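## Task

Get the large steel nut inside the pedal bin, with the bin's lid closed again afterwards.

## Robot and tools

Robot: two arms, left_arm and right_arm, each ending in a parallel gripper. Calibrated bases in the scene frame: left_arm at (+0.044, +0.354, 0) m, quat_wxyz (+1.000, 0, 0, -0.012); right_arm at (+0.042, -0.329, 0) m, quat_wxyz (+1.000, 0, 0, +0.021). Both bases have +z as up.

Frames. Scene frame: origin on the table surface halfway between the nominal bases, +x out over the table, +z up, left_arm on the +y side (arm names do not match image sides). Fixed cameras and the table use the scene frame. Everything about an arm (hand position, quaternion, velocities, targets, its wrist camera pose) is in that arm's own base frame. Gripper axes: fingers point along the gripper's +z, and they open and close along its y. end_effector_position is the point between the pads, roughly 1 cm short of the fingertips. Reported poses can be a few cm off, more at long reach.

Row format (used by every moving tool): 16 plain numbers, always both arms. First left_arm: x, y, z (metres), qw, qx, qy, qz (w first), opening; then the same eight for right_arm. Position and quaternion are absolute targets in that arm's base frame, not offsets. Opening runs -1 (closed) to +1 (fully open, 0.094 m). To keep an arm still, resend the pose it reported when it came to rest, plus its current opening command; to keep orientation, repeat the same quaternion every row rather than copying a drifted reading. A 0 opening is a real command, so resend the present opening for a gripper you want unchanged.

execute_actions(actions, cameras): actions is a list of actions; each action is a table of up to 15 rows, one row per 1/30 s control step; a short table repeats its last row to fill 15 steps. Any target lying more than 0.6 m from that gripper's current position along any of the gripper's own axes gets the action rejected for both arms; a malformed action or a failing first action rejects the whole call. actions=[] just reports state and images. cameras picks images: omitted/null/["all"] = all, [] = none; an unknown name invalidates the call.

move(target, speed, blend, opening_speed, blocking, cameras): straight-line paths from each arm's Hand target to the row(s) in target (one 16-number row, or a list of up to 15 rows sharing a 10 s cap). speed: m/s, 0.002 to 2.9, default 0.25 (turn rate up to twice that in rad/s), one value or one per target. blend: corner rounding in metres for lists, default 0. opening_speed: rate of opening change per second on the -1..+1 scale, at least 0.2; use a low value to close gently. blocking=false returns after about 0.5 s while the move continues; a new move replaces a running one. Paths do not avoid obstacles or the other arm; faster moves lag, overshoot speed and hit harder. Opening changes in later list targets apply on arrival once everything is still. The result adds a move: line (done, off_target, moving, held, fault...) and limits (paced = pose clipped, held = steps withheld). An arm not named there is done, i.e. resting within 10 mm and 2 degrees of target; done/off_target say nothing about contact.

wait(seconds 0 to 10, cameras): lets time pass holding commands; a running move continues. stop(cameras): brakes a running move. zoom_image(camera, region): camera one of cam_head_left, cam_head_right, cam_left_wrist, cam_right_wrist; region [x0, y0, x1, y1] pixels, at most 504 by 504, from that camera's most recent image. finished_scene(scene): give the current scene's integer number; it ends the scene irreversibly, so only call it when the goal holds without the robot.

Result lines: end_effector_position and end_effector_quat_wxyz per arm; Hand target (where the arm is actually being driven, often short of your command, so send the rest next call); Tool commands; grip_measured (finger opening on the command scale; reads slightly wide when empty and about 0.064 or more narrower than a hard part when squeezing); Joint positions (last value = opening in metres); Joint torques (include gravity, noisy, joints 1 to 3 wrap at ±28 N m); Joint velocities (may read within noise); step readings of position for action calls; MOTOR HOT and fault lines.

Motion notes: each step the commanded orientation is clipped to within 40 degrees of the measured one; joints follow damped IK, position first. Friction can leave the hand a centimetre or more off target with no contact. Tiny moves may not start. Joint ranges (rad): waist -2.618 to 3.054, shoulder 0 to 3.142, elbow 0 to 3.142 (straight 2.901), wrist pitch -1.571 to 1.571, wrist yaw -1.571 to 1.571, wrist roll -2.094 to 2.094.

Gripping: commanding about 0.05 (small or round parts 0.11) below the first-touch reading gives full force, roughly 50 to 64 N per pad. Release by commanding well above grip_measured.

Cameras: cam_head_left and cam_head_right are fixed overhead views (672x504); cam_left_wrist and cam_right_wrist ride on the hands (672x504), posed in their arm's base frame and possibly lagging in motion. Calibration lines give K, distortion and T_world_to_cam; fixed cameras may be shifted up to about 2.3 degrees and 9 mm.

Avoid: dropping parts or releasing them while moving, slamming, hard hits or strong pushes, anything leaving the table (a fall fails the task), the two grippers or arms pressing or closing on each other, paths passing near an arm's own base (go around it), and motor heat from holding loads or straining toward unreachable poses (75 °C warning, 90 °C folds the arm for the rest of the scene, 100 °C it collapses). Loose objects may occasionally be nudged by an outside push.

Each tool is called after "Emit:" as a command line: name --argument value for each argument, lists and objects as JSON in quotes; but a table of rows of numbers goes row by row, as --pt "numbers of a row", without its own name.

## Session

Emit:
execute_actions --actions '[]'

Emit:
zoom_image --camera "cam_head_left" --region '[100, 60, 550, 320]'

Scene clock: 0.00 s.
left_arm: end_effector_position=(+0.4145, +0.0118, +0.1435) grip_measured=+1.000 end_effector_quat_wxyz=(+0.633, -0.030, +0.773, -0.003) | right_arm: end_effector_position=(+0.4025, +0.0283, +0.1147) grip_measured=+1.000 end_effector_quat_wxyz=(+0.608, -0.038, +0.792, +0.047)
Joint positions: left_arm=[0.021 1.512 0.422 0.892 -0.013 -0.047 0.094] | right_arm=[0.025 1.552 0.372 0.919 -0.096 0.003 0.094]
Joint velocities: within noise
Joint torques (N m): no reading
Motor temperatures (°C): left_arm=[22 23 23 21 23 21 22] | right_arm=[21 22 23 21 19 22 23]
Heat: left arm: 23 °C; right arm: 23 °C.
Hand target: left_arm +0.4155, +0.0119, +0.1473; +0.637, -0.030, +0.771, -0.003 | right_arm +0.4049, +0.0285, +0.1226; +0.616, -0.039, +0.785, +0.047
Tool commands: left_gripper/opening=+1.0 right_gripper/opening=+1.0
camera_calibration:
cam_left_wrist: T_world_to_cam=[[0.0475217, -0.99587, 0.0773639, -0.02181], [-0.488628, -0.0907286, -0.867762, 0.364576], [0.871197, 0.00343539, -0.490922, -0.184696], [0, 0, 0, 1]] pos_world=[0.340085, 0.011992, 0.227381]
cam_right_wrist: T_world_to_cam=[[0.0828455, -0.996547, -0.00560154, -0.0100078], [-0.533133, -0.0395704, -0.845106, 0.350443], [0.841965, 0.0729996, -0.53457, -0.173487], [0, 0, 0, 1]] pos_world=[0.333732, 0.0165584, 0.203364]

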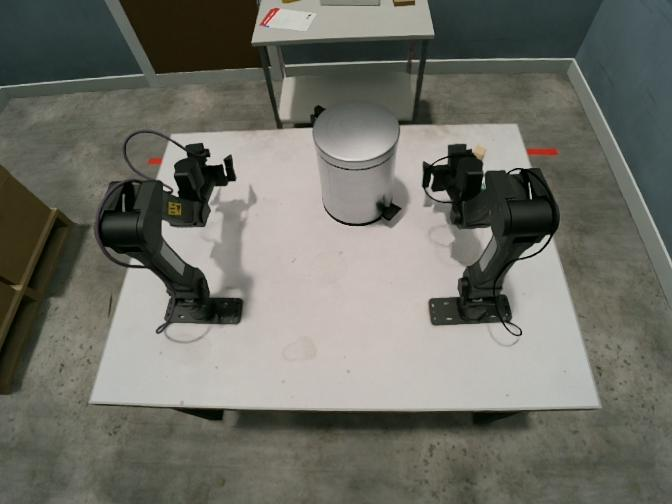

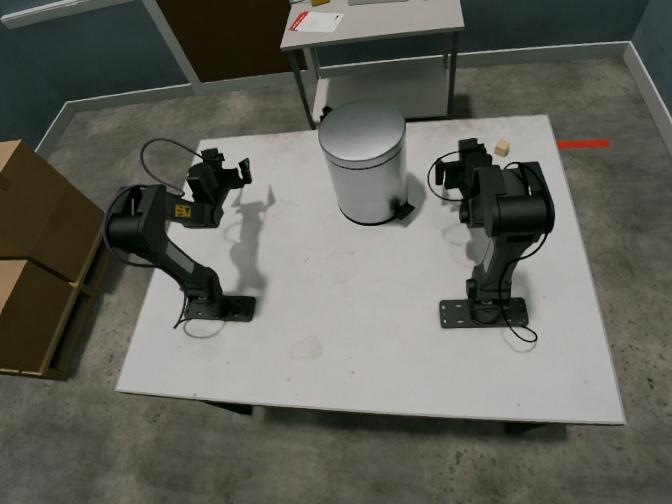

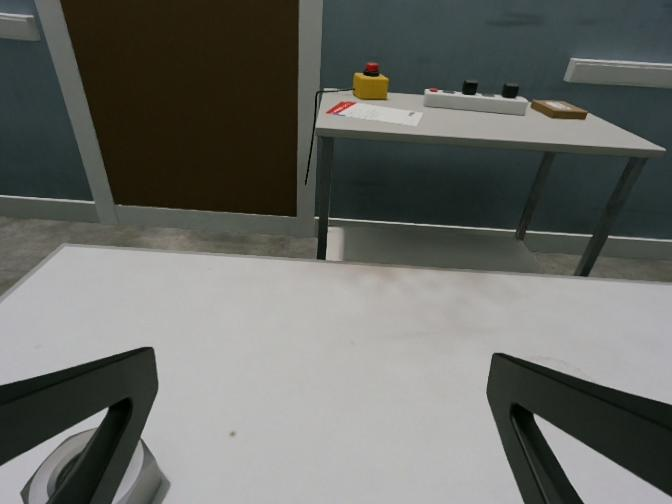

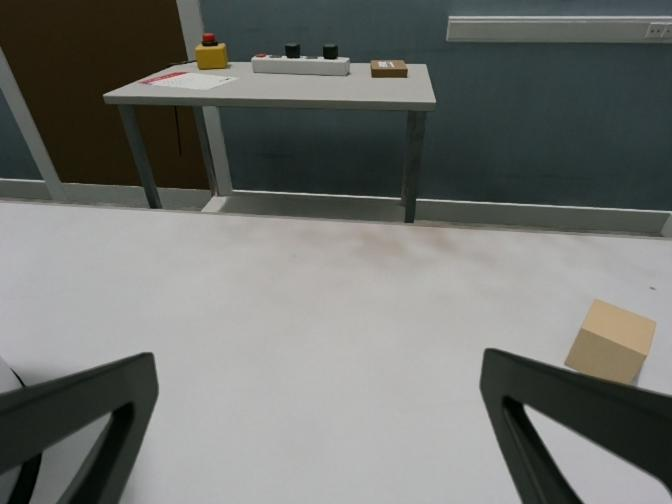

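Scaled by 1.120.

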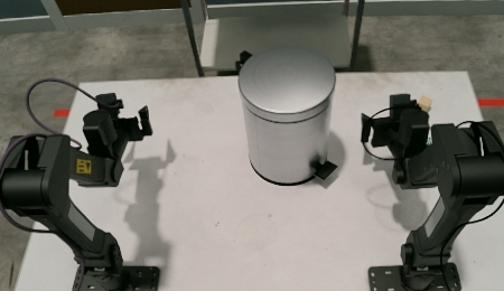

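Emit:
move --target '[0.44,0.12,0.14,0,-0.133,0.991,0,1,0.25,0.14,0.17,0.2488,-0.2662,0.9285,0.0713,-1]' --speed 0.4

Scene clock: 26.10 s.
left_arm: end_effector_position=(+0.4384, +0.1165, +0.1406) grip_measured=+1.000 end_effector_quat_wxyz=(+0.037, -0.136, +0.990, +0.001) | right_arm: end_effector_position=(+0.2457, +0.1377, +0.1603) grip_measured=-0.995 end_effector_quat_wxyz=(+0.238, -0.267, +0.931, +0.072)
Joint positions: left_arm=[0.26 2.287 2.33 -1.54 0.007 -0.013 0.094] | right_arm=[0.479 1.144 0.98 -0.905 -0.045 -0.069 0]
Joint torques (N m): left_arm=[0.35 -11.23 7.6 0.34 -0.05 0.12] | right_arm=[0.44 -2.85 7.76 1.07 0.04 0.06]
Heat: left arm: 25 °C; right arm: 24 °C.
Hand target: left_arm +0.4396, +0.1198, +0.1396; +0.035, -0.133, +0.990, +0.004 | right_arm +0.2499, +0.1400, +0.1700; +0.249, -0.266, +0.928, +0.071
Off the commanded pose: left_arm 0.004 m, 4 deg | right_arm 0.011 m, 1 deg.
joint sent to its limit (left arm) — joint 4 (wrist pitch), lower limit. The joint targets are off in orientation, not in position.
move: off_target (left_arm, right_arm)
cam_left_wrist: T_world_to_cam=[[0.302333, -0.953124, 0.0122377, -0.0260322], [-0.926262, -0.290733, 0.23982, 0.442659], [-0.225021, -0.0838409, -0.97074, 0.350743], [0, 0, 0, 1]] pos_world=[0.496812, 0.13329, 0.23464]
cam_right_wrist: T_world_to_cam=[[0.525219, -0.850268, 0.034485, -0.0230997], [-0.830108, -0.520842, -0.199109, 0.345324], [0.187257, 0.0759494, -0.97937, 0.206743], [0, 0, 0, 1]] pos_world=[0.260075, 0.144516, 0.272032]

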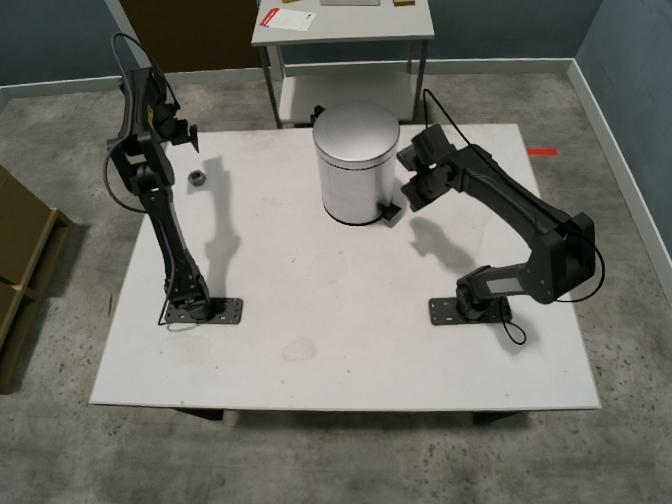

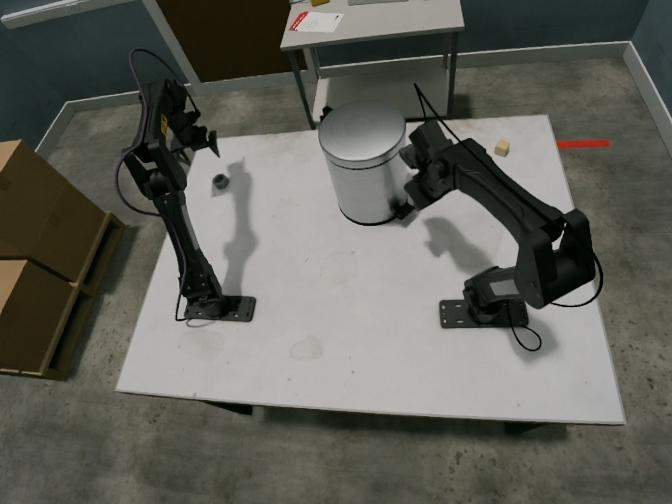

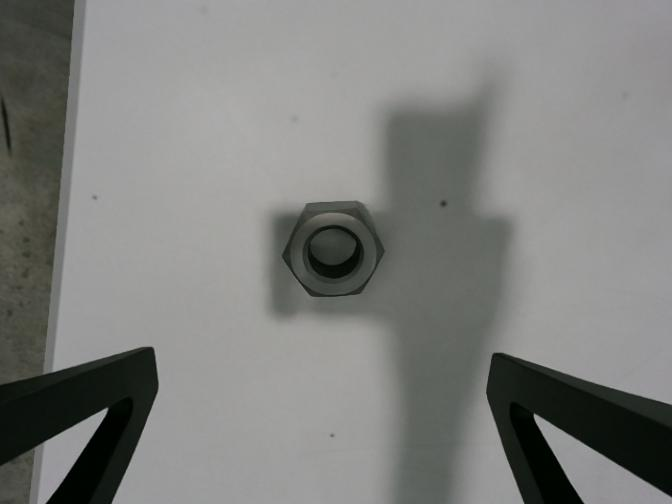

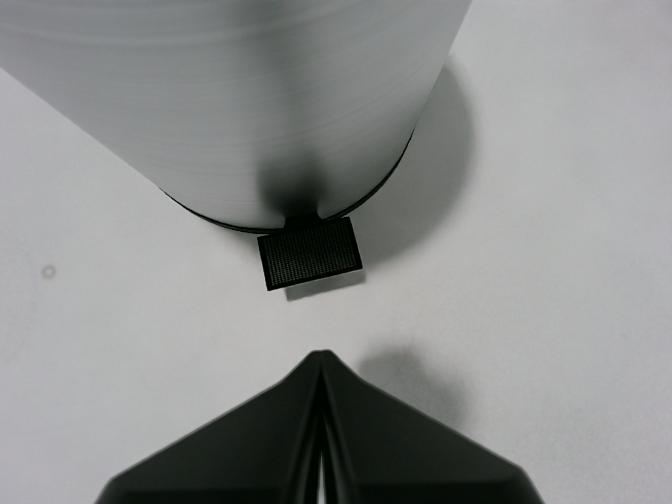

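Emit:
move --pt "0.455 0.119 0.08 0 0.128 0.9918 0 1 0.29 0.170 0.105 0.2488 -0.2662 0.9285 0.0713 -1" --pt "0.455 0.119 0.016 0 0.128 0.9918 0 1 0.29 0.170 0.09 0.2488 -0.2662 0.9285 0.0713 -1" --speed '[0.25,0.12]' --cameras '["cam_left_wrist","cam_right_wrist"]'

Scene clock: 42.37 s.
left_arm: end_effector_position=(+0.4541, +0.1219, +0.0263) grip_measured=+1.000 end_effector_quat_wxyz=(+0.004, +0.119, +0.993, +0.002) | right_arm: end_effector_position=(+0.2850, +0.1640, +0.0938) grip_measured=-0.995 end_effector_quat_wxyz=(+0.241, -0.262, +0.932, +0.070)
Joint positions: left_arm=[0.26 2.411 2.092 -1.242 0 0.499 0.094] | right_arm=[0.505 1.36 0.856 -0.56 -0.026 -0.036 0]
Joint torques (N m): left_arm=[-0.62 -12.41 4.53 0.54 0 0.13] | right_arm=[0.87 -3.29 4.9 1.52 0.02 0]
Heat: left arm: 25 °C; right arm: 25 °C.
Hand target: left_arm +0.4548, +0.1190, +0.0161; +0.000, +0.128, +0.992, +0.000 | right_arm +0.2896, +0.1698, +0.0902; +0.248, -0.266, +0.929, +0.071
Off the commanded pose: left_arm 0.011 m, 1 deg | right_arm 0.009 m, 1 deg.
move: off_target (left_arm)
cam_left_wrist: T_world_to_cam=[[-0.202939, -0.979189, -0.00222331, 0.208705], [-0.93339, 0.19276, 0.302698, 0.428777], [-0.29597, 0.0635046, -0.953084, 0.257619], [0, 0, 0, 1]] pos_world=[0.518819, 0.105351, 0.116207]
cam_right_wrist: T_world_to_cam=[[0.514862, -0.856542, 0.0353861, -0.0151228], [-0.835398, -0.510562, -0.203562, 0.378787], [0.192426, 0.075245, -0.978422, 0.130714], [0, 0, 0, 1]] pos_world=[0.299071, 0.170605, 0.205535]

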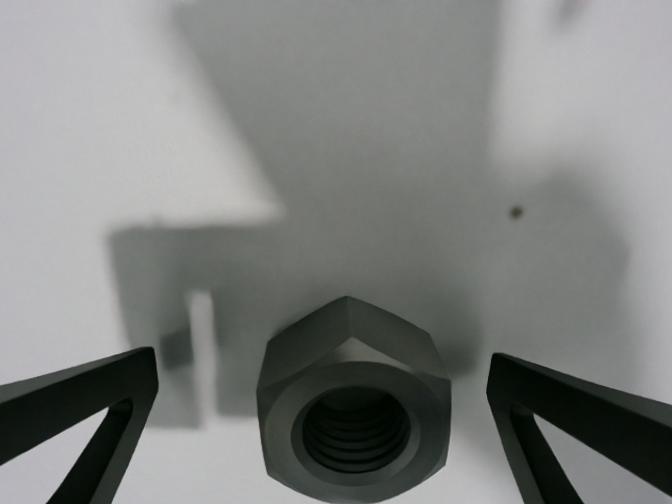

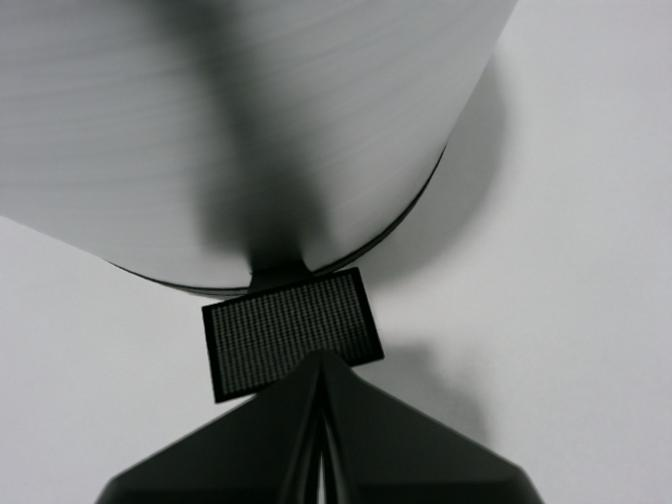

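Emit:
move --pt "0.449 0.114 0.012 0 0.128 0.9918 0 1 0.291 0.178 0.09 0.2488 -0.2662 0.9285 0.0713 -1" --pt "0.449 0.114 0.012 0 0.128 0.9918 0 -0.5 0.291 0.178 0.09 0.2488 -0.2662 0.9285 0.0713 -1" --speed 0.1 --opening_speed 0.8 --cameras '["cam_left_wrist","cam_right_wrist"]'

Scene clock: 54.80 s.
left_arm: end_effector_position=(+0.4510, +0.1203, +0.0200) grip_measured=-0.037 end_effector_quat_wxyz=(+0.002, +0.123, +0.992, +0.009) | right_arm: end_effector_position=(+0.2845, +0.1679, +0.0903) grip_measured=-0.995 end_effector_quat_wxyz=(+0.239, -0.257, +0.934, +0.067)
Joint positions: left_arm=[0.253 2.395 2.038 -1.203 -0.015 0.5 0.045] | right_arm=[0.526 1.374 0.856 -0.551 -0.008 -0.009 0]
Joint torques (N m): left_arm=[-0.62 -13.65 3.15 0.55 0.13 0.06] | right_arm=[1.26 -3.02 6 1.49 -0.03 -0.05]
Heat: left arm: 26 °C; right arm: 25 °C.
Hand target: left_arm +0.4489, +0.1140, +0.0122; +0.000, +0.128, +0.992, +0.000 | right_arm +0.2905, +0.1777, +0.0903; +0.249, -0.266, +0.929, +0.071
Off the commanded pose: left_arm 0.010 m, 1 deg | right_arm 0.012 m, 2 deg.
move: off_target (right_arm); target 2's new opening was sent with left_arm's hand 0.011 m and 1 deg from that target
cam_left_wrist: T_world_to_cam=[[-0.210662, -0.977423, -0.0162854, 0.210098], [-0.93115, 0.195561, 0.307758, 0.426664], [-0.297625, 0.0799971, -0.951325, 0.249536], [0, 0, 0, 1]] pos_world=[0.515816, 0.101953, 0.109502]
cam_right_wrist: T_world_to_cam=[[0.505164, -0.862183, 0.0380791, -0.00797688], [-0.842003, -0.502059, -0.197405, 0.379481], [0.189317, 0.0676592, -0.979582, 0.12936], [0, 0, 0, 1]] pos_world=[0.299064, 0.174892, 0.201934]

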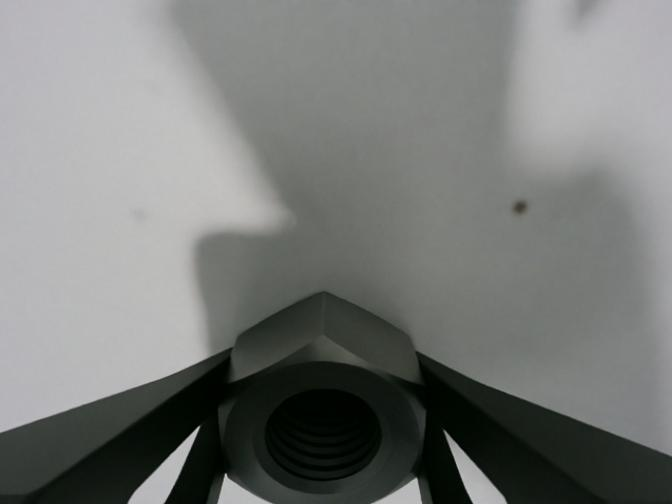

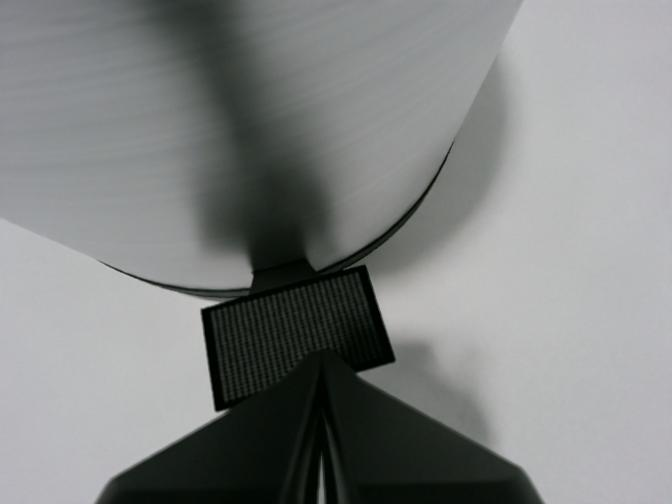

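Emit:
move --pt "0.449 0.116 0.14 0 0.128 0.9918 0 -0.5 0.286 0.176 0.09 0.3445 -0.2573 0.8974 0.0988 -1" --pt "0.27 -0.12 0.345 0.2374 0.3851 0.8858 -0.1032 -0.5 0.288 0.178 0.08 0.3445 -0.2573 0.8974 0.0988 -1" --pt "0.27 -0.22 0.36 0.2374 0.3851 0.8858 -0.1032 -0.5 0.288 0.178 0.0 0.3445 -0.2573 0.8974 0.0988 -1" --speed '[0.25,0.3,0.08]'

Scene clock: 65.20 s.
left_arm: end_effector_position=(+0.2675, -0.2166, +0.3487) grip_measured=-0.037 end_effector_quat_wxyz=(+0.253, +0.384, +0.882, -0.107) | right_arm: end_effector_position=(+0.3021, +0.1832, +0.0335) grip_measured=-0.995 end_effector_quat_wxyz=(+0.404, -0.240, +0.875, +0.117)
Joint positions: left_arm=[-0.637 1.631 2.173 -1.564 0.091 0.158 0.045] | right_arm=[0.538 1.475 0.399 0.372 -0.009 0.007 0]
Joint torques (N m): left_arm=[-0.44 -5.9 7.32 1.37 0.05 -0.07] | right_arm=[0.59 -0.61 4.71 0.79 -0.04 -0.19]
Heat: left arm: 26 °C; right arm: 25 °C.
Hand target: left_arm +0.2697, -0.2199, +0.3594; +0.271, +0.380, +0.877, -0.112 | right_arm +0.2856, +0.1762, +0.0030; +0.346, -0.257, +0.897, +0.099
Off the commanded pose: left_arm 0.012 m, 2 deg | right_arm 0.037 m, 8 deg.
joint read past its limit (left arm) — joint 4 (wrist pitch), lower limit.
joint sent to its limit (left arm) — joint 4 (wrist pitch), lower limit. The joint targets are off in orientation, not in position.
move: off_target (left_arm, right_arm)
cam_left_wrist: T_world_to_cam=[[-0.710679, -0.703382, 0.013752, 0.0301099], [-0.685593, 0.688056, -0.237785, 0.451738], [0.157792, -0.178417, -0.97122, 0.363773], [0, 0, 0, 1]] pos_world=[0.273706, -0.224739, 0.460307]
cam_right_wrist: T_world_to_cam=[[0.495166, -0.868471, 0.0238223, 0.0030884], [-0.727569, -0.429504, -0.534948, 0.354168], [0.474819, 0.247556, -0.844549, -0.0543821], [0, 0, 0, 1]] pos_world=[0.281974, 0.168261, 0.143459]

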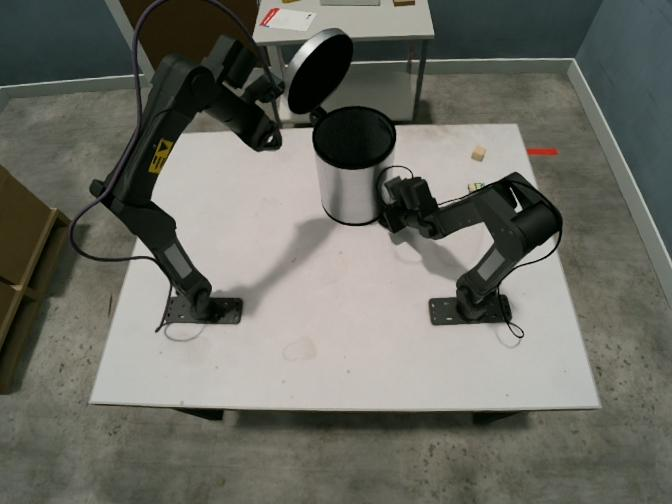

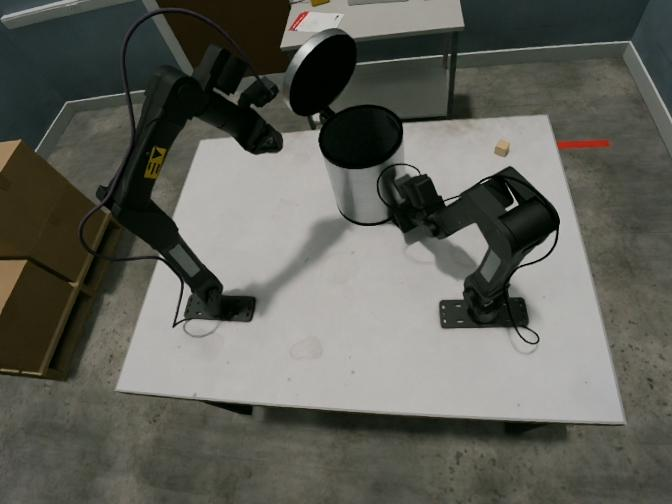

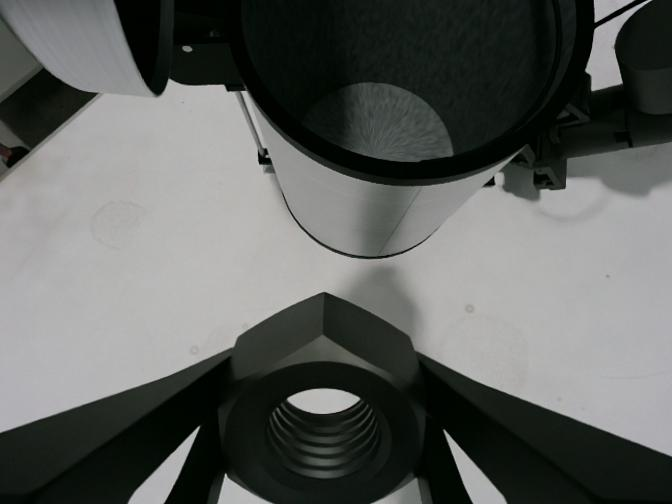

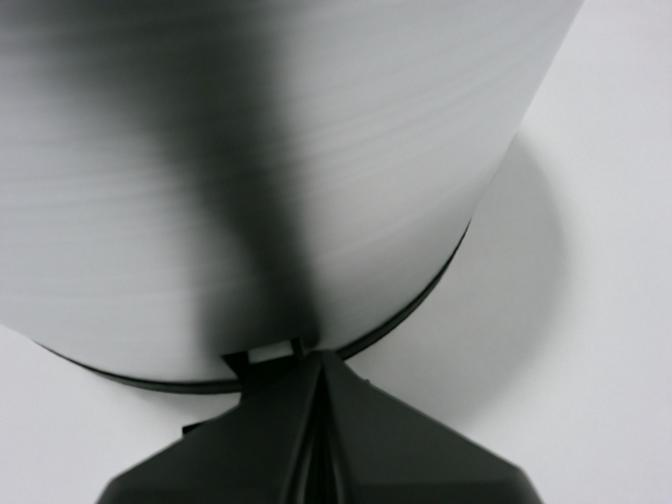

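Emit:
move --pt "0.365 -0.40 0.345 0.2374 0.3851 0.8858 -0.1032 -0.5 0.288 0.178 0.0 0.3445 -0.2573 0.8974 0.0988 -1" --pt "0.370 -0.406 0.28 0.2374 0.3851 0.8858 -0.1032 -0.5 0.288 0.178 0.0 0.3445 -0.2573 0.8974 0.0988 -1" --speed '[0.2,0.1]'

Scene clock: 73.03 s.
left_arm: end_effector_position=(+0.3669, -0.4011, +0.2686) grip_measured=-0.037 end_effector_quat_wxyz=(+0.282, +0.382, +0.871, -0.125) | right_arm: end_effector_position=(+0.3020, +0.1831, +0.0333) grip_measured=-0.995 end_effector_quat_wxyz=(+0.404, -0.240, +0.875, +0.117)
Joint positions: left_arm=[-0.832 2.359 2.832 -1.417 -0.002 -0.004 0.045] | right_arm=[0.538 1.475 0.398 0.374 -0.009 0.007 0]
Joint torques (N m): left_arm=[-0.39 -12.63 7.76 1.52 -0.04 -0.07] | right_arm=[0.58 -0.65 4.74 0.78 -0.02 -0.18]
Heat: left arm: 26 °C; right arm: 25 °C.
Hand target: left_arm +0.3693, -0.4052, +0.2796; +0.301, +0.377, +0.866, -0.132 | right_arm +0.2856, +0.1762, +0.0029; +0.346, -0.257, +0.897, +0.099
Off the commanded pose: left_arm 0.013 m, 6 deg | right_arm 0.037 m, 8 deg.
elbow stopped short (left arm): the move would have taken joint 3 (elbow) straighter than the controller allows.
move: off_target (left_arm, right_arm)
cam_left_wrist: T_world_to_cam=[[-0.717936, -0.695745, 0.0225288, -0.0245042], [-0.667489, 0.678872, -0.305928, 0.635839], [0.197553, -0.234674, -0.951788, 0.194978], [0, 0, 0, 1]] pos_world=[0.368304, -0.402945, 0.380651]
cam_right_wrist: T_world_to_cam=[[0.495166, -0.868471, 0.0238223, 0.0031403], [-0.727569, -0.429504, -0.534948, 0.354041], [0.474819, 0.247556, -0.844549, -0.0544191], [0, 0, 0, 1]] pos_world=[0.281874, 0.168261, 0.143359]

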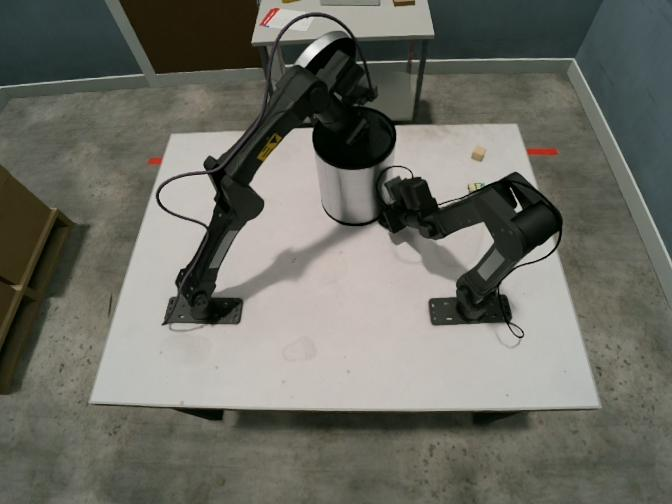

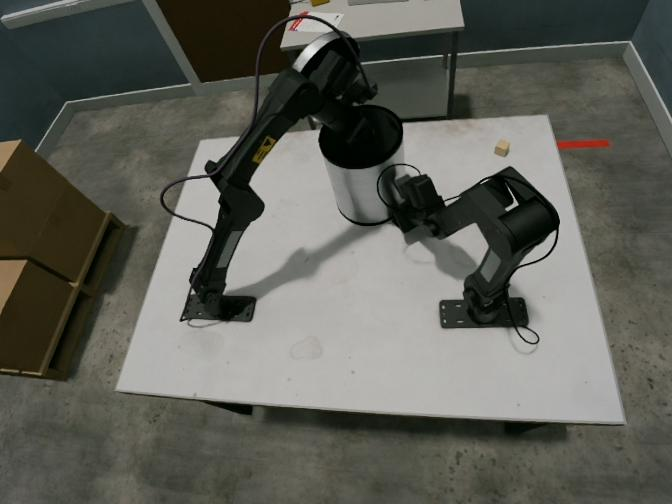

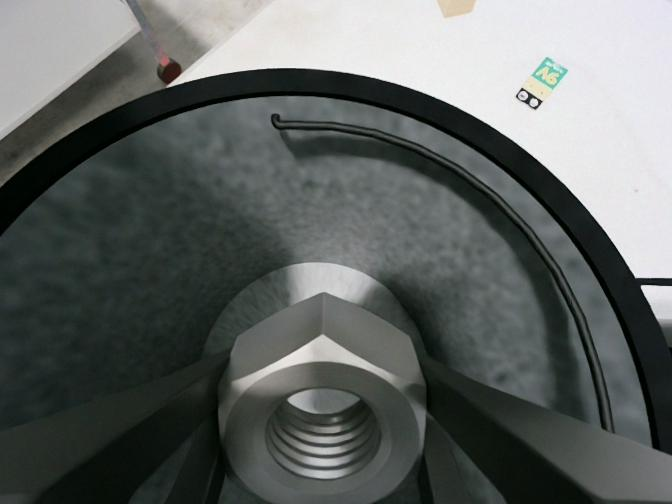

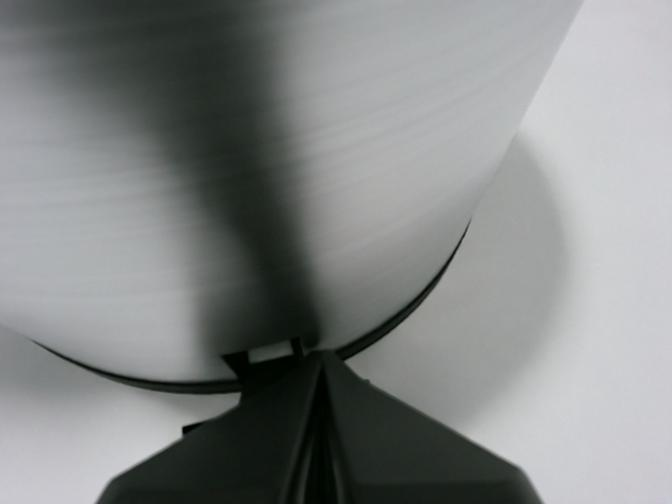

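Emit:
move --pt "0.378 -0.41 0.20 0.2374 0.3851 0.8858 -0.1032 -0.5 0.288 0.178 0.0 0.3445 -0.2573 0.8974 0.0988 -1" --speed 0.1 --cameras '["cam_head_left","cam_left_wrist"]'

Scene clock: 78.30 s.
left_arm: end_effector_position=(+0.3713, -0.4059, +0.1957) grip_measured=-0.037 end_effector_quat_wxyz=(+0.221, +0.390, +0.889, -0.097) | right_arm: end_effector_position=(+0.3020, +0.1831, +0.0333) grip_measured=-0.995 end_effector_quat_wxyz=(+0.404, -0.240, +0.875, +0.117)
Joint positions: left_arm=[-0.832 2.359 2.572 -1.297 -0.002 -0.004 0.045] | right_arm=[0.538 1.475 0.398 0.374 -0.009 0.007 0]
Joint torques (N m): left_arm=[0.25 -14.12 5.14 1.56 -0.02 -0.01] | right_arm=[0.57 -0.65 4.79 0.77 -0.04 -0.19]
Heat: left arm: 27 °C; right arm: 24 °C.
Hand target: left_arm +0.3779, -0.4097, +0.2003; +0.237, +0.385, +0.886, -0.103 | right_arm +0.2856, +0.1762, +0.0029; +0.346, -0.257, +0.897, +0.099
Off the commanded pose: left_arm 0.009 m, 2 deg | right_arm 0.037 m, 8 deg.
move: off_target (right_arm)
cam_left_wrist: T_world_to_cam=[[-0.715877, -0.698004, 0.0176351, -0.0237083], [-0.690069, 0.703438, -0.170237, 0.611475], [0.106421, -0.134038, -0.985245, 0.204774], [0, 0, 0, 1]] pos_world=[0.383196, -0.419236, 0.306266]

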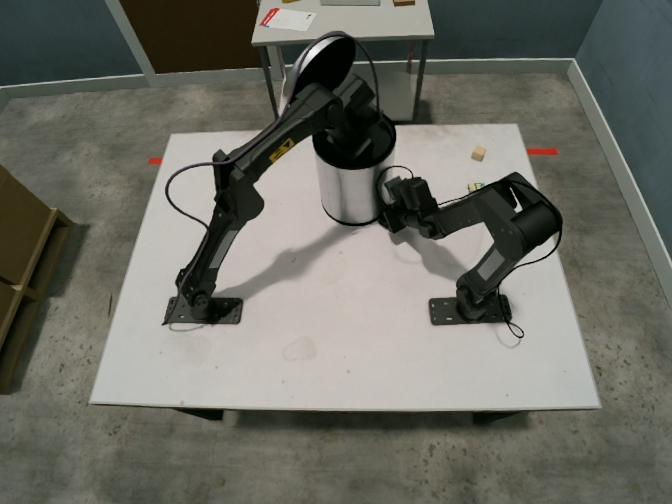

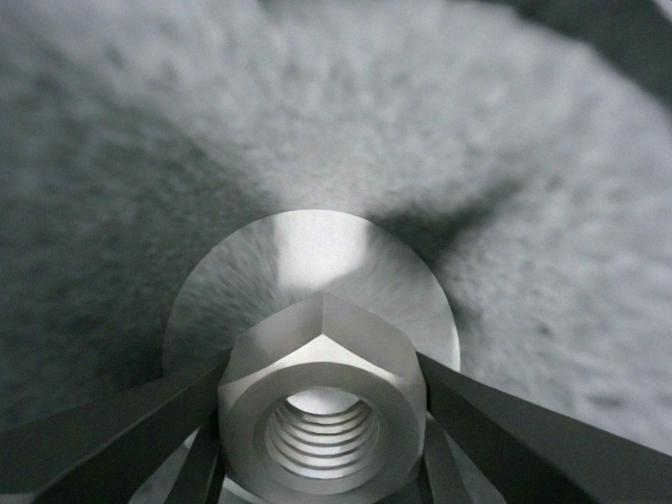

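Going well; lower more, release, raise.

Emit:
move --pt "0.379 -0.411 0.13 0.2374 0.3851 0.8858 -0.1032 -0.5 0.288 0.178 0.0 0.3445 -0.2573 0.8974 0.0988 -1" --speed 0.1 --cameras '["cam_head_left","cam_left_wrist"]'

Scene clock: 84.50 s.
left_arm: end_effector_position=(+0.3718, -0.4064, +0.0990) grip_measured=-0.037 end_effector_quat_wxyz=(+0.198, +0.393, +0.894, -0.087) | right_arm: end_effector_position=(+0.3021, +0.1831, +0.0334) grip_measured=-0.995 end_effector_quat_wxyz=(+0.404, -0.240, +0.875, +0.117)
Joint positions: left_arm=[-0.832 2.29 2.077 -0.922 -0.002 -0.004 0.045] | right_arm=[0.538 1.475 0.398 0.374 -0.009 0.006 0]
Joint torques (N m): left_arm=[0.21 -19.04 5.52 1.48 -0.01 -0.02] | right_arm=[0.58 -0.65 4.78 0.76 -0.03 -0.17]
Motor temperatures (°C): left_arm=[22 28 25 24 23 21 23] | right_arm=[21 22 24 23 19 22 23]
Heat: left arm: 28 °C; right arm: 24 °C.
Hand target: left_arm +0.3784, -0.4102, +0.1301; +0.237, +0.385, +0.886, -0.103 | right_arm +0.2856, +0.1762, +0.0029; +0.346, -0.257, +0.897, +0.099
Off the commanded pose: left_arm 0.032 m, 5 deg | right_arm 0.037 m, 8 deg.
move: off_target (left_arm, right_arm)
cam_left_wrist: T_world_to_cam=[[-0.715263, -0.698674, 0.0159029, -0.0224194], [-0.695072, 0.708843, -0.120068, 0.594803], [0.0726157, -0.0969339, -0.992638, 0.137777], [0, 0, 0, 1]] pos_world=[0.38739, -0.42393, 0.208536]

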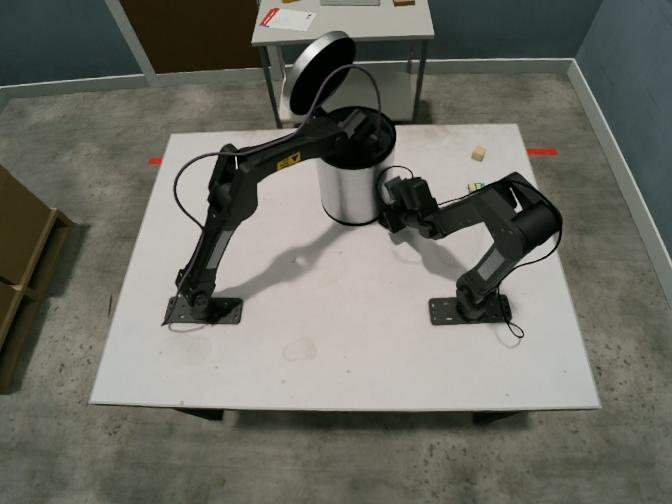

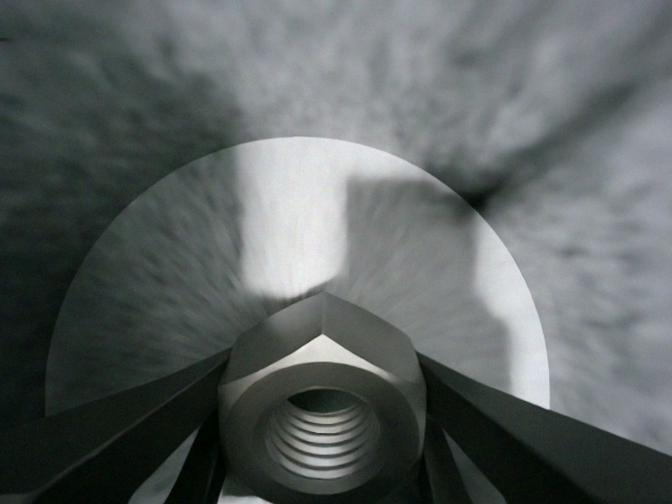

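Emit:
move --pt "0.379 -0.411 0.09 0.2374 0.3851 0.8858 -0.1032 -0.5 0.288 0.178 0.0 0.3445 -0.2573 0.8974 0.0988 -1" --pt "0.379 -0.411 0.088 0.2374 0.3851 0.8858 -0.1032 0.3 0.288 0.178 0.0 0.3445 -0.2573 0.8974 0.0988 -1" --speed 0.1 --cameras '["cam_left_wrist"]'

Emit:
move --pt "0.373 -0.406 0.22 0.2374 0.3851 0.8858 -0.1032 0.3 0.288 0.178 0.0 0.3445 -0.2573 0.8974 0.0988 -1" --pt "0.365 -0.40 0.36 0.2374 0.3851 0.8858 -0.1032 0.3 0.288 0.178 0.0 0.3445 -0.2573 0.8974 0.0988 -1" --pt "0.26 -0.2 0.36 0.2374 0.3851 0.8858 -0.1032 0.3 0.288 0.178 0.0 0.3445 -0.2573 0.8974 0.0988 -1" --pt "0.26 -0.2 0.36 0.2374 0.3851 0.8858 -0.1032 0.3 0.28 0.17 0.07 0.3445 -0.2573 0.8974 0.0988 -1" --pt "0.26 -0.2 0.36 0.2374 0.3851 0.8858 -0.1032 0.3 0.22 0.1 0.16 0.3445 -0.2573 0.8974 0.0988 -1" --speed '[0.15,0.15,0.3,0.08,0.25]'

Scene clock: 94.07 s.
left_arm: end_effector_position=(+0.3831, -0.4171, +0.0917) grip_measured=+0.298 end_effector_quat_wxyz=(+0.248, +0.386, +0.882, -0.108) | right_arm: end_effector_position=(+0.3070, +0.1829, +0.0332) grip_measured=-0.995 end_effector_quat_wxyz=(+0.410, -0.239, +0.873, +0.110)
Joint positions: left_arm=[-0.83 2.249 1.929 -0.703 -0.003 -0.004 0.061] | right_arm=[0.538 1.496 0.404 0.398 0.006 0 0]
Joint torques (N m): left_arm=[0.02 -14.48 4.89 1.11 -0.01 -0.02] | right_arm=[0.57 -2.1 4.41 0.6 -0.18 -0.09]
Heat: left arm: 30 °C; right arm: 24 °C.
Hand target: left_arm +0.3790, -0.4112, +0.0881; +0.237, +0.385, +0.886, -0.103 | right_arm +0.2862, +0.1764, +0.0028; +0.347, -0.257, +0.897, +0.099
Off the commanded pose: left_arm 0.008 m, 1 deg | right_arm 0.039 m, 8 deg.
move: off_target (right_arm)
cam_left_wrist: T_world_to_cam=[[-0.71512, -0.698733, 0.0193729, -0.0220915], [-0.683427, 0.693101, -0.229213, 0.60833], [0.146731, -0.177155, -0.973184, 0.0650826], [0, 0, 0, 1]] pos_world=[0.390401, -0.42554, 0.203202]

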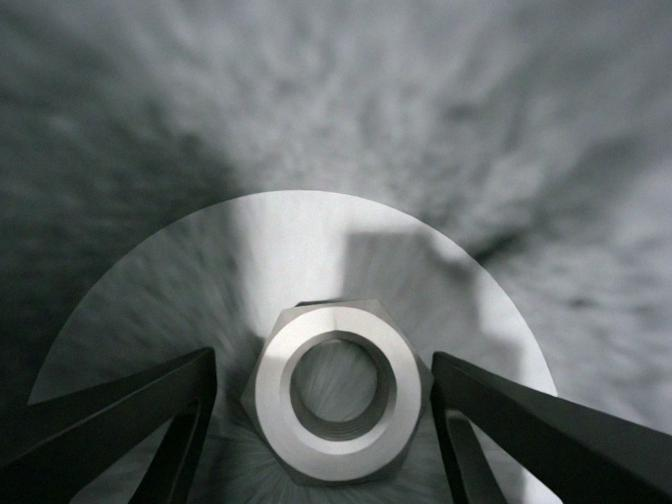

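Scene clock: 99.30 s.
left_arm: end_effector_position=(+0.2681, -0.2133, +0.3551) grip_measured=+0.298 end_effector_quat_wxyz=(+0.270, +0.382, +0.875, -0.121) | right_arm: end_effector_position=(+0.2178, +0.0984, +0.1493) grip_measured=-0.995 end_effector_quat_wxyz=(+0.333, -0.255, +0.903, +0.095)
Joint positions: left_arm=[-0.61 1.593 2.135 -1.523 0.126 0.176 0.061] | right_arm=[0.298 0.771 0.675 -0.784 -0.164 -0.193 0]
Joint torques (N m): left_arm=[0.85 -9.05 4.23 1.03 -0.05 0.1] | right_arm=[-0.35 -0.72 7.5 1.26 -0.21 -0.07]
Heat: left arm: 29 °C; right arm: 24 °C.
Hand target: left_arm +0.2601, -0.2005, +0.3594; +0.272, +0.379, +0.877, -0.112 | right_arm +0.2199, +0.1000, +0.1599; +0.345, -0.257, +0.897, +0.099
Off the commanded pose: left_arm 0.016 m, 4 deg | right_arm 0.011 m, 2 deg.
elbow stopped short (left arm): the move would have taken joint 3 (elbow) straighter than the controller allows.
joint sent to its limit (left arm) — joint 4 (wrist pitch), lower limit. The joint targets are off in orientation, not in position.
move: off_target (left_arm, right_arm)
cam_left_wrist: T_world_to_cam=[[-0.715849, -0.697781, 0.025749, 0.0311639], [-0.674936, 0.68202, -0.281619, 0.462801], [0.178947, -0.218976, -0.959181, 0.351867], [0, 0, 0, 1]] pos_world=[0.271704, -0.216844, 0.467036]
cam_right_wrist: T_world_to_cam=[[0.50924, -0.859833, 0.0369029, -0.0374121], [-0.783383, -0.480863, -0.393803, 0.314528], [0.356351, 0.171631, -0.918454, 0.148748], [0, 0, 0, 1]] pos_world=[0.212441, 0.0935469, 0.261861]

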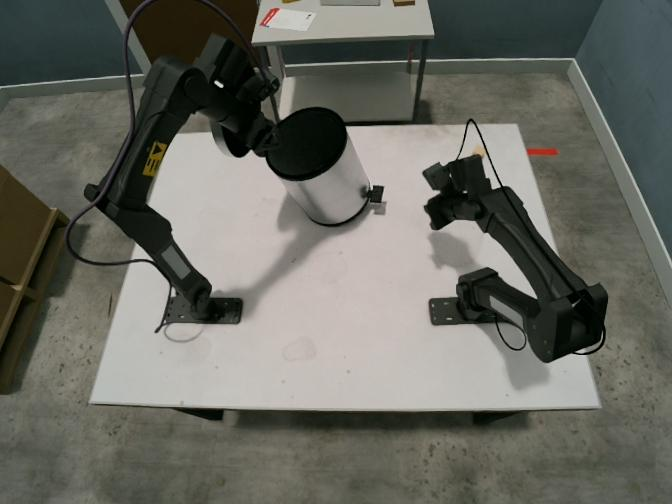

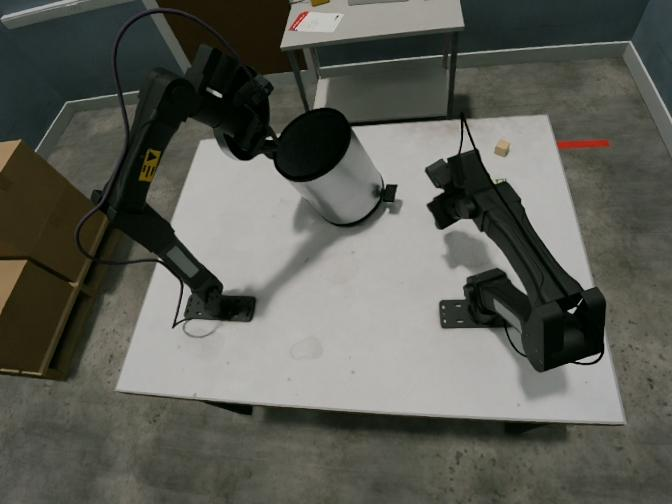

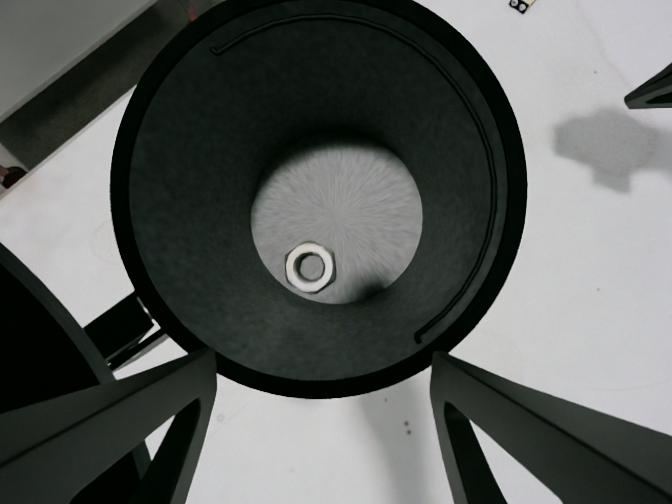

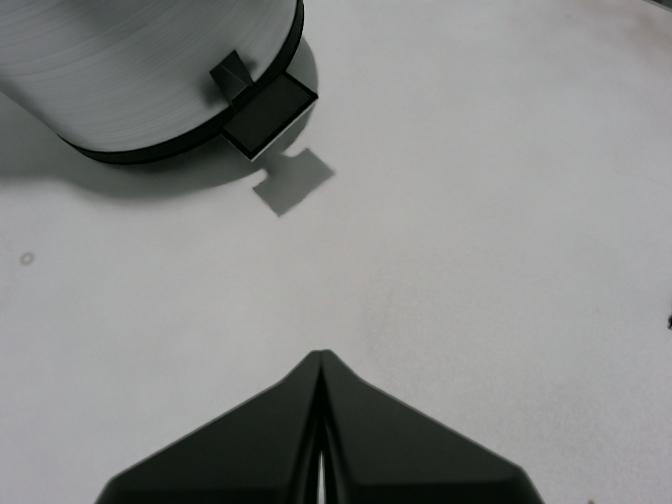

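Emit:
move --target '[0.355,-0.385,0.36,0.2374,0.3851,0.8858,-0.1032,0.3,0.22,0.1,0.16,0.3445,-0.2573,0.8974,0.0988,-1]' --speed 0.08

Scene clock: 108.93 s.
left_arm: end_effector_position=(+0.3504, -0.3796, +0.3575) grip_measured=+0.298 end_effector_quat_wxyz=(+0.364, +0.369, +0.840, -0.161) | right_arm: end_effector_position=(+0.2176, +0.0984, +0.1492) grip_measured=-0.995 end_effector_quat_wxyz=(+0.333, -0.255, +0.903, +0.095)
Joint positions: left_arm=[-0.826 2.199 2.844 -1.396 0.003 0.001 0.061] | right_arm=[0.298 0.771 0.675 -0.785 -0.165 -0.194 0]
Joint torques (N m): left_arm=[-0.34 -9.78 6.37 1.76 -0.06 -0.06] | right_arm=[-0.36 -0.73 7.5 1.32 -0.21 -0.06]
Heat: left arm: 28 °C; right arm: 26 °C.
Hand target: left_arm +0.3545, -0.3846, +0.3593; +0.374, +0.364, +0.837, -0.164 | right_arm +0.2199, +0.1000, +0.1599; +0.345, -0.257, +0.897, +0.099
Off the commanded pose: left_arm 0.007 m, 17 deg | right_arm 0.011 m, 2 deg.
elbow stopped short (left arm): the move would have taken joint 3 (elbow) straighter than the controller allows.
move: off_target (left_arm, right_arm)
cam_left_wrist: T_world_to_cam=[[-0.722181, -0.691166, 0.0272596, -0.0218846], [-0.615184, 0.623774, -0.482135, 0.661206], [0.316231, -0.364958, -0.875673, 0.169676], [0, 0, 0, 1]] pos_world=[0.337302, -0.365645, 0.467968]
cam_right_wrist: T_world_to_cam=[[0.509768, -0.859536, 0.036534, -0.0374003], [-0.783535, -0.481392, -0.392854, 0.314243], [0.35526, 0.171639, -0.918875, 0.149032], [0, 0, 0, 1]] pos_world=[0.212341, 0.0935474, 0.26176]

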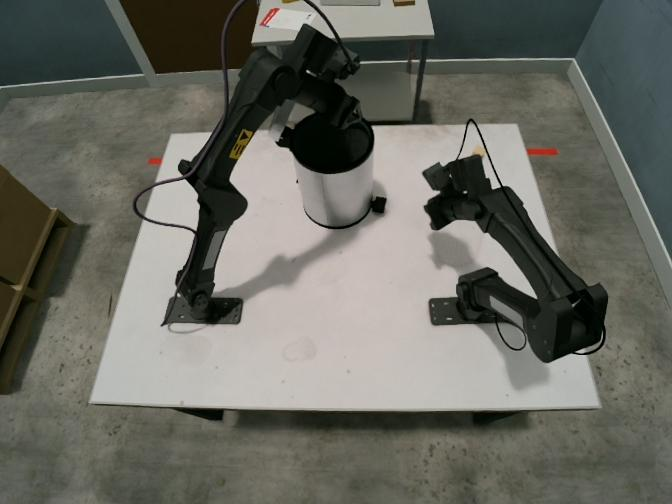

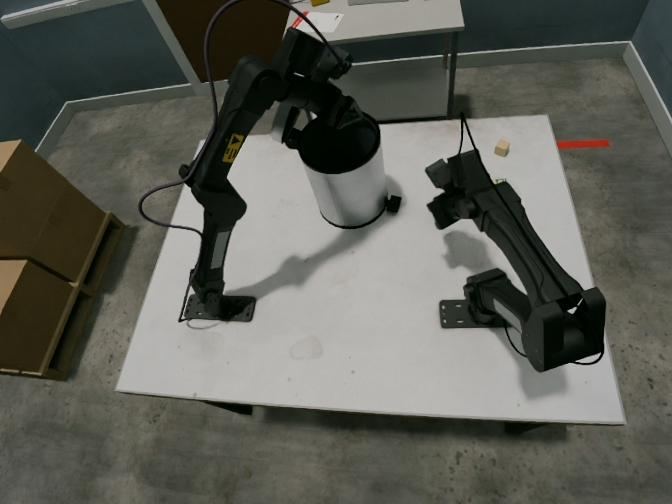

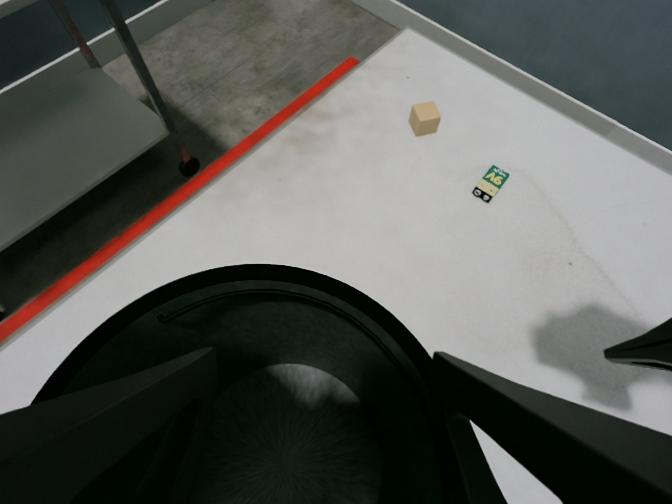

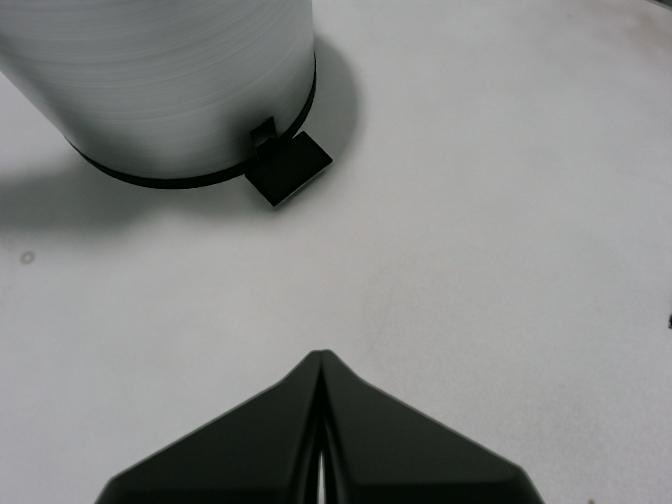

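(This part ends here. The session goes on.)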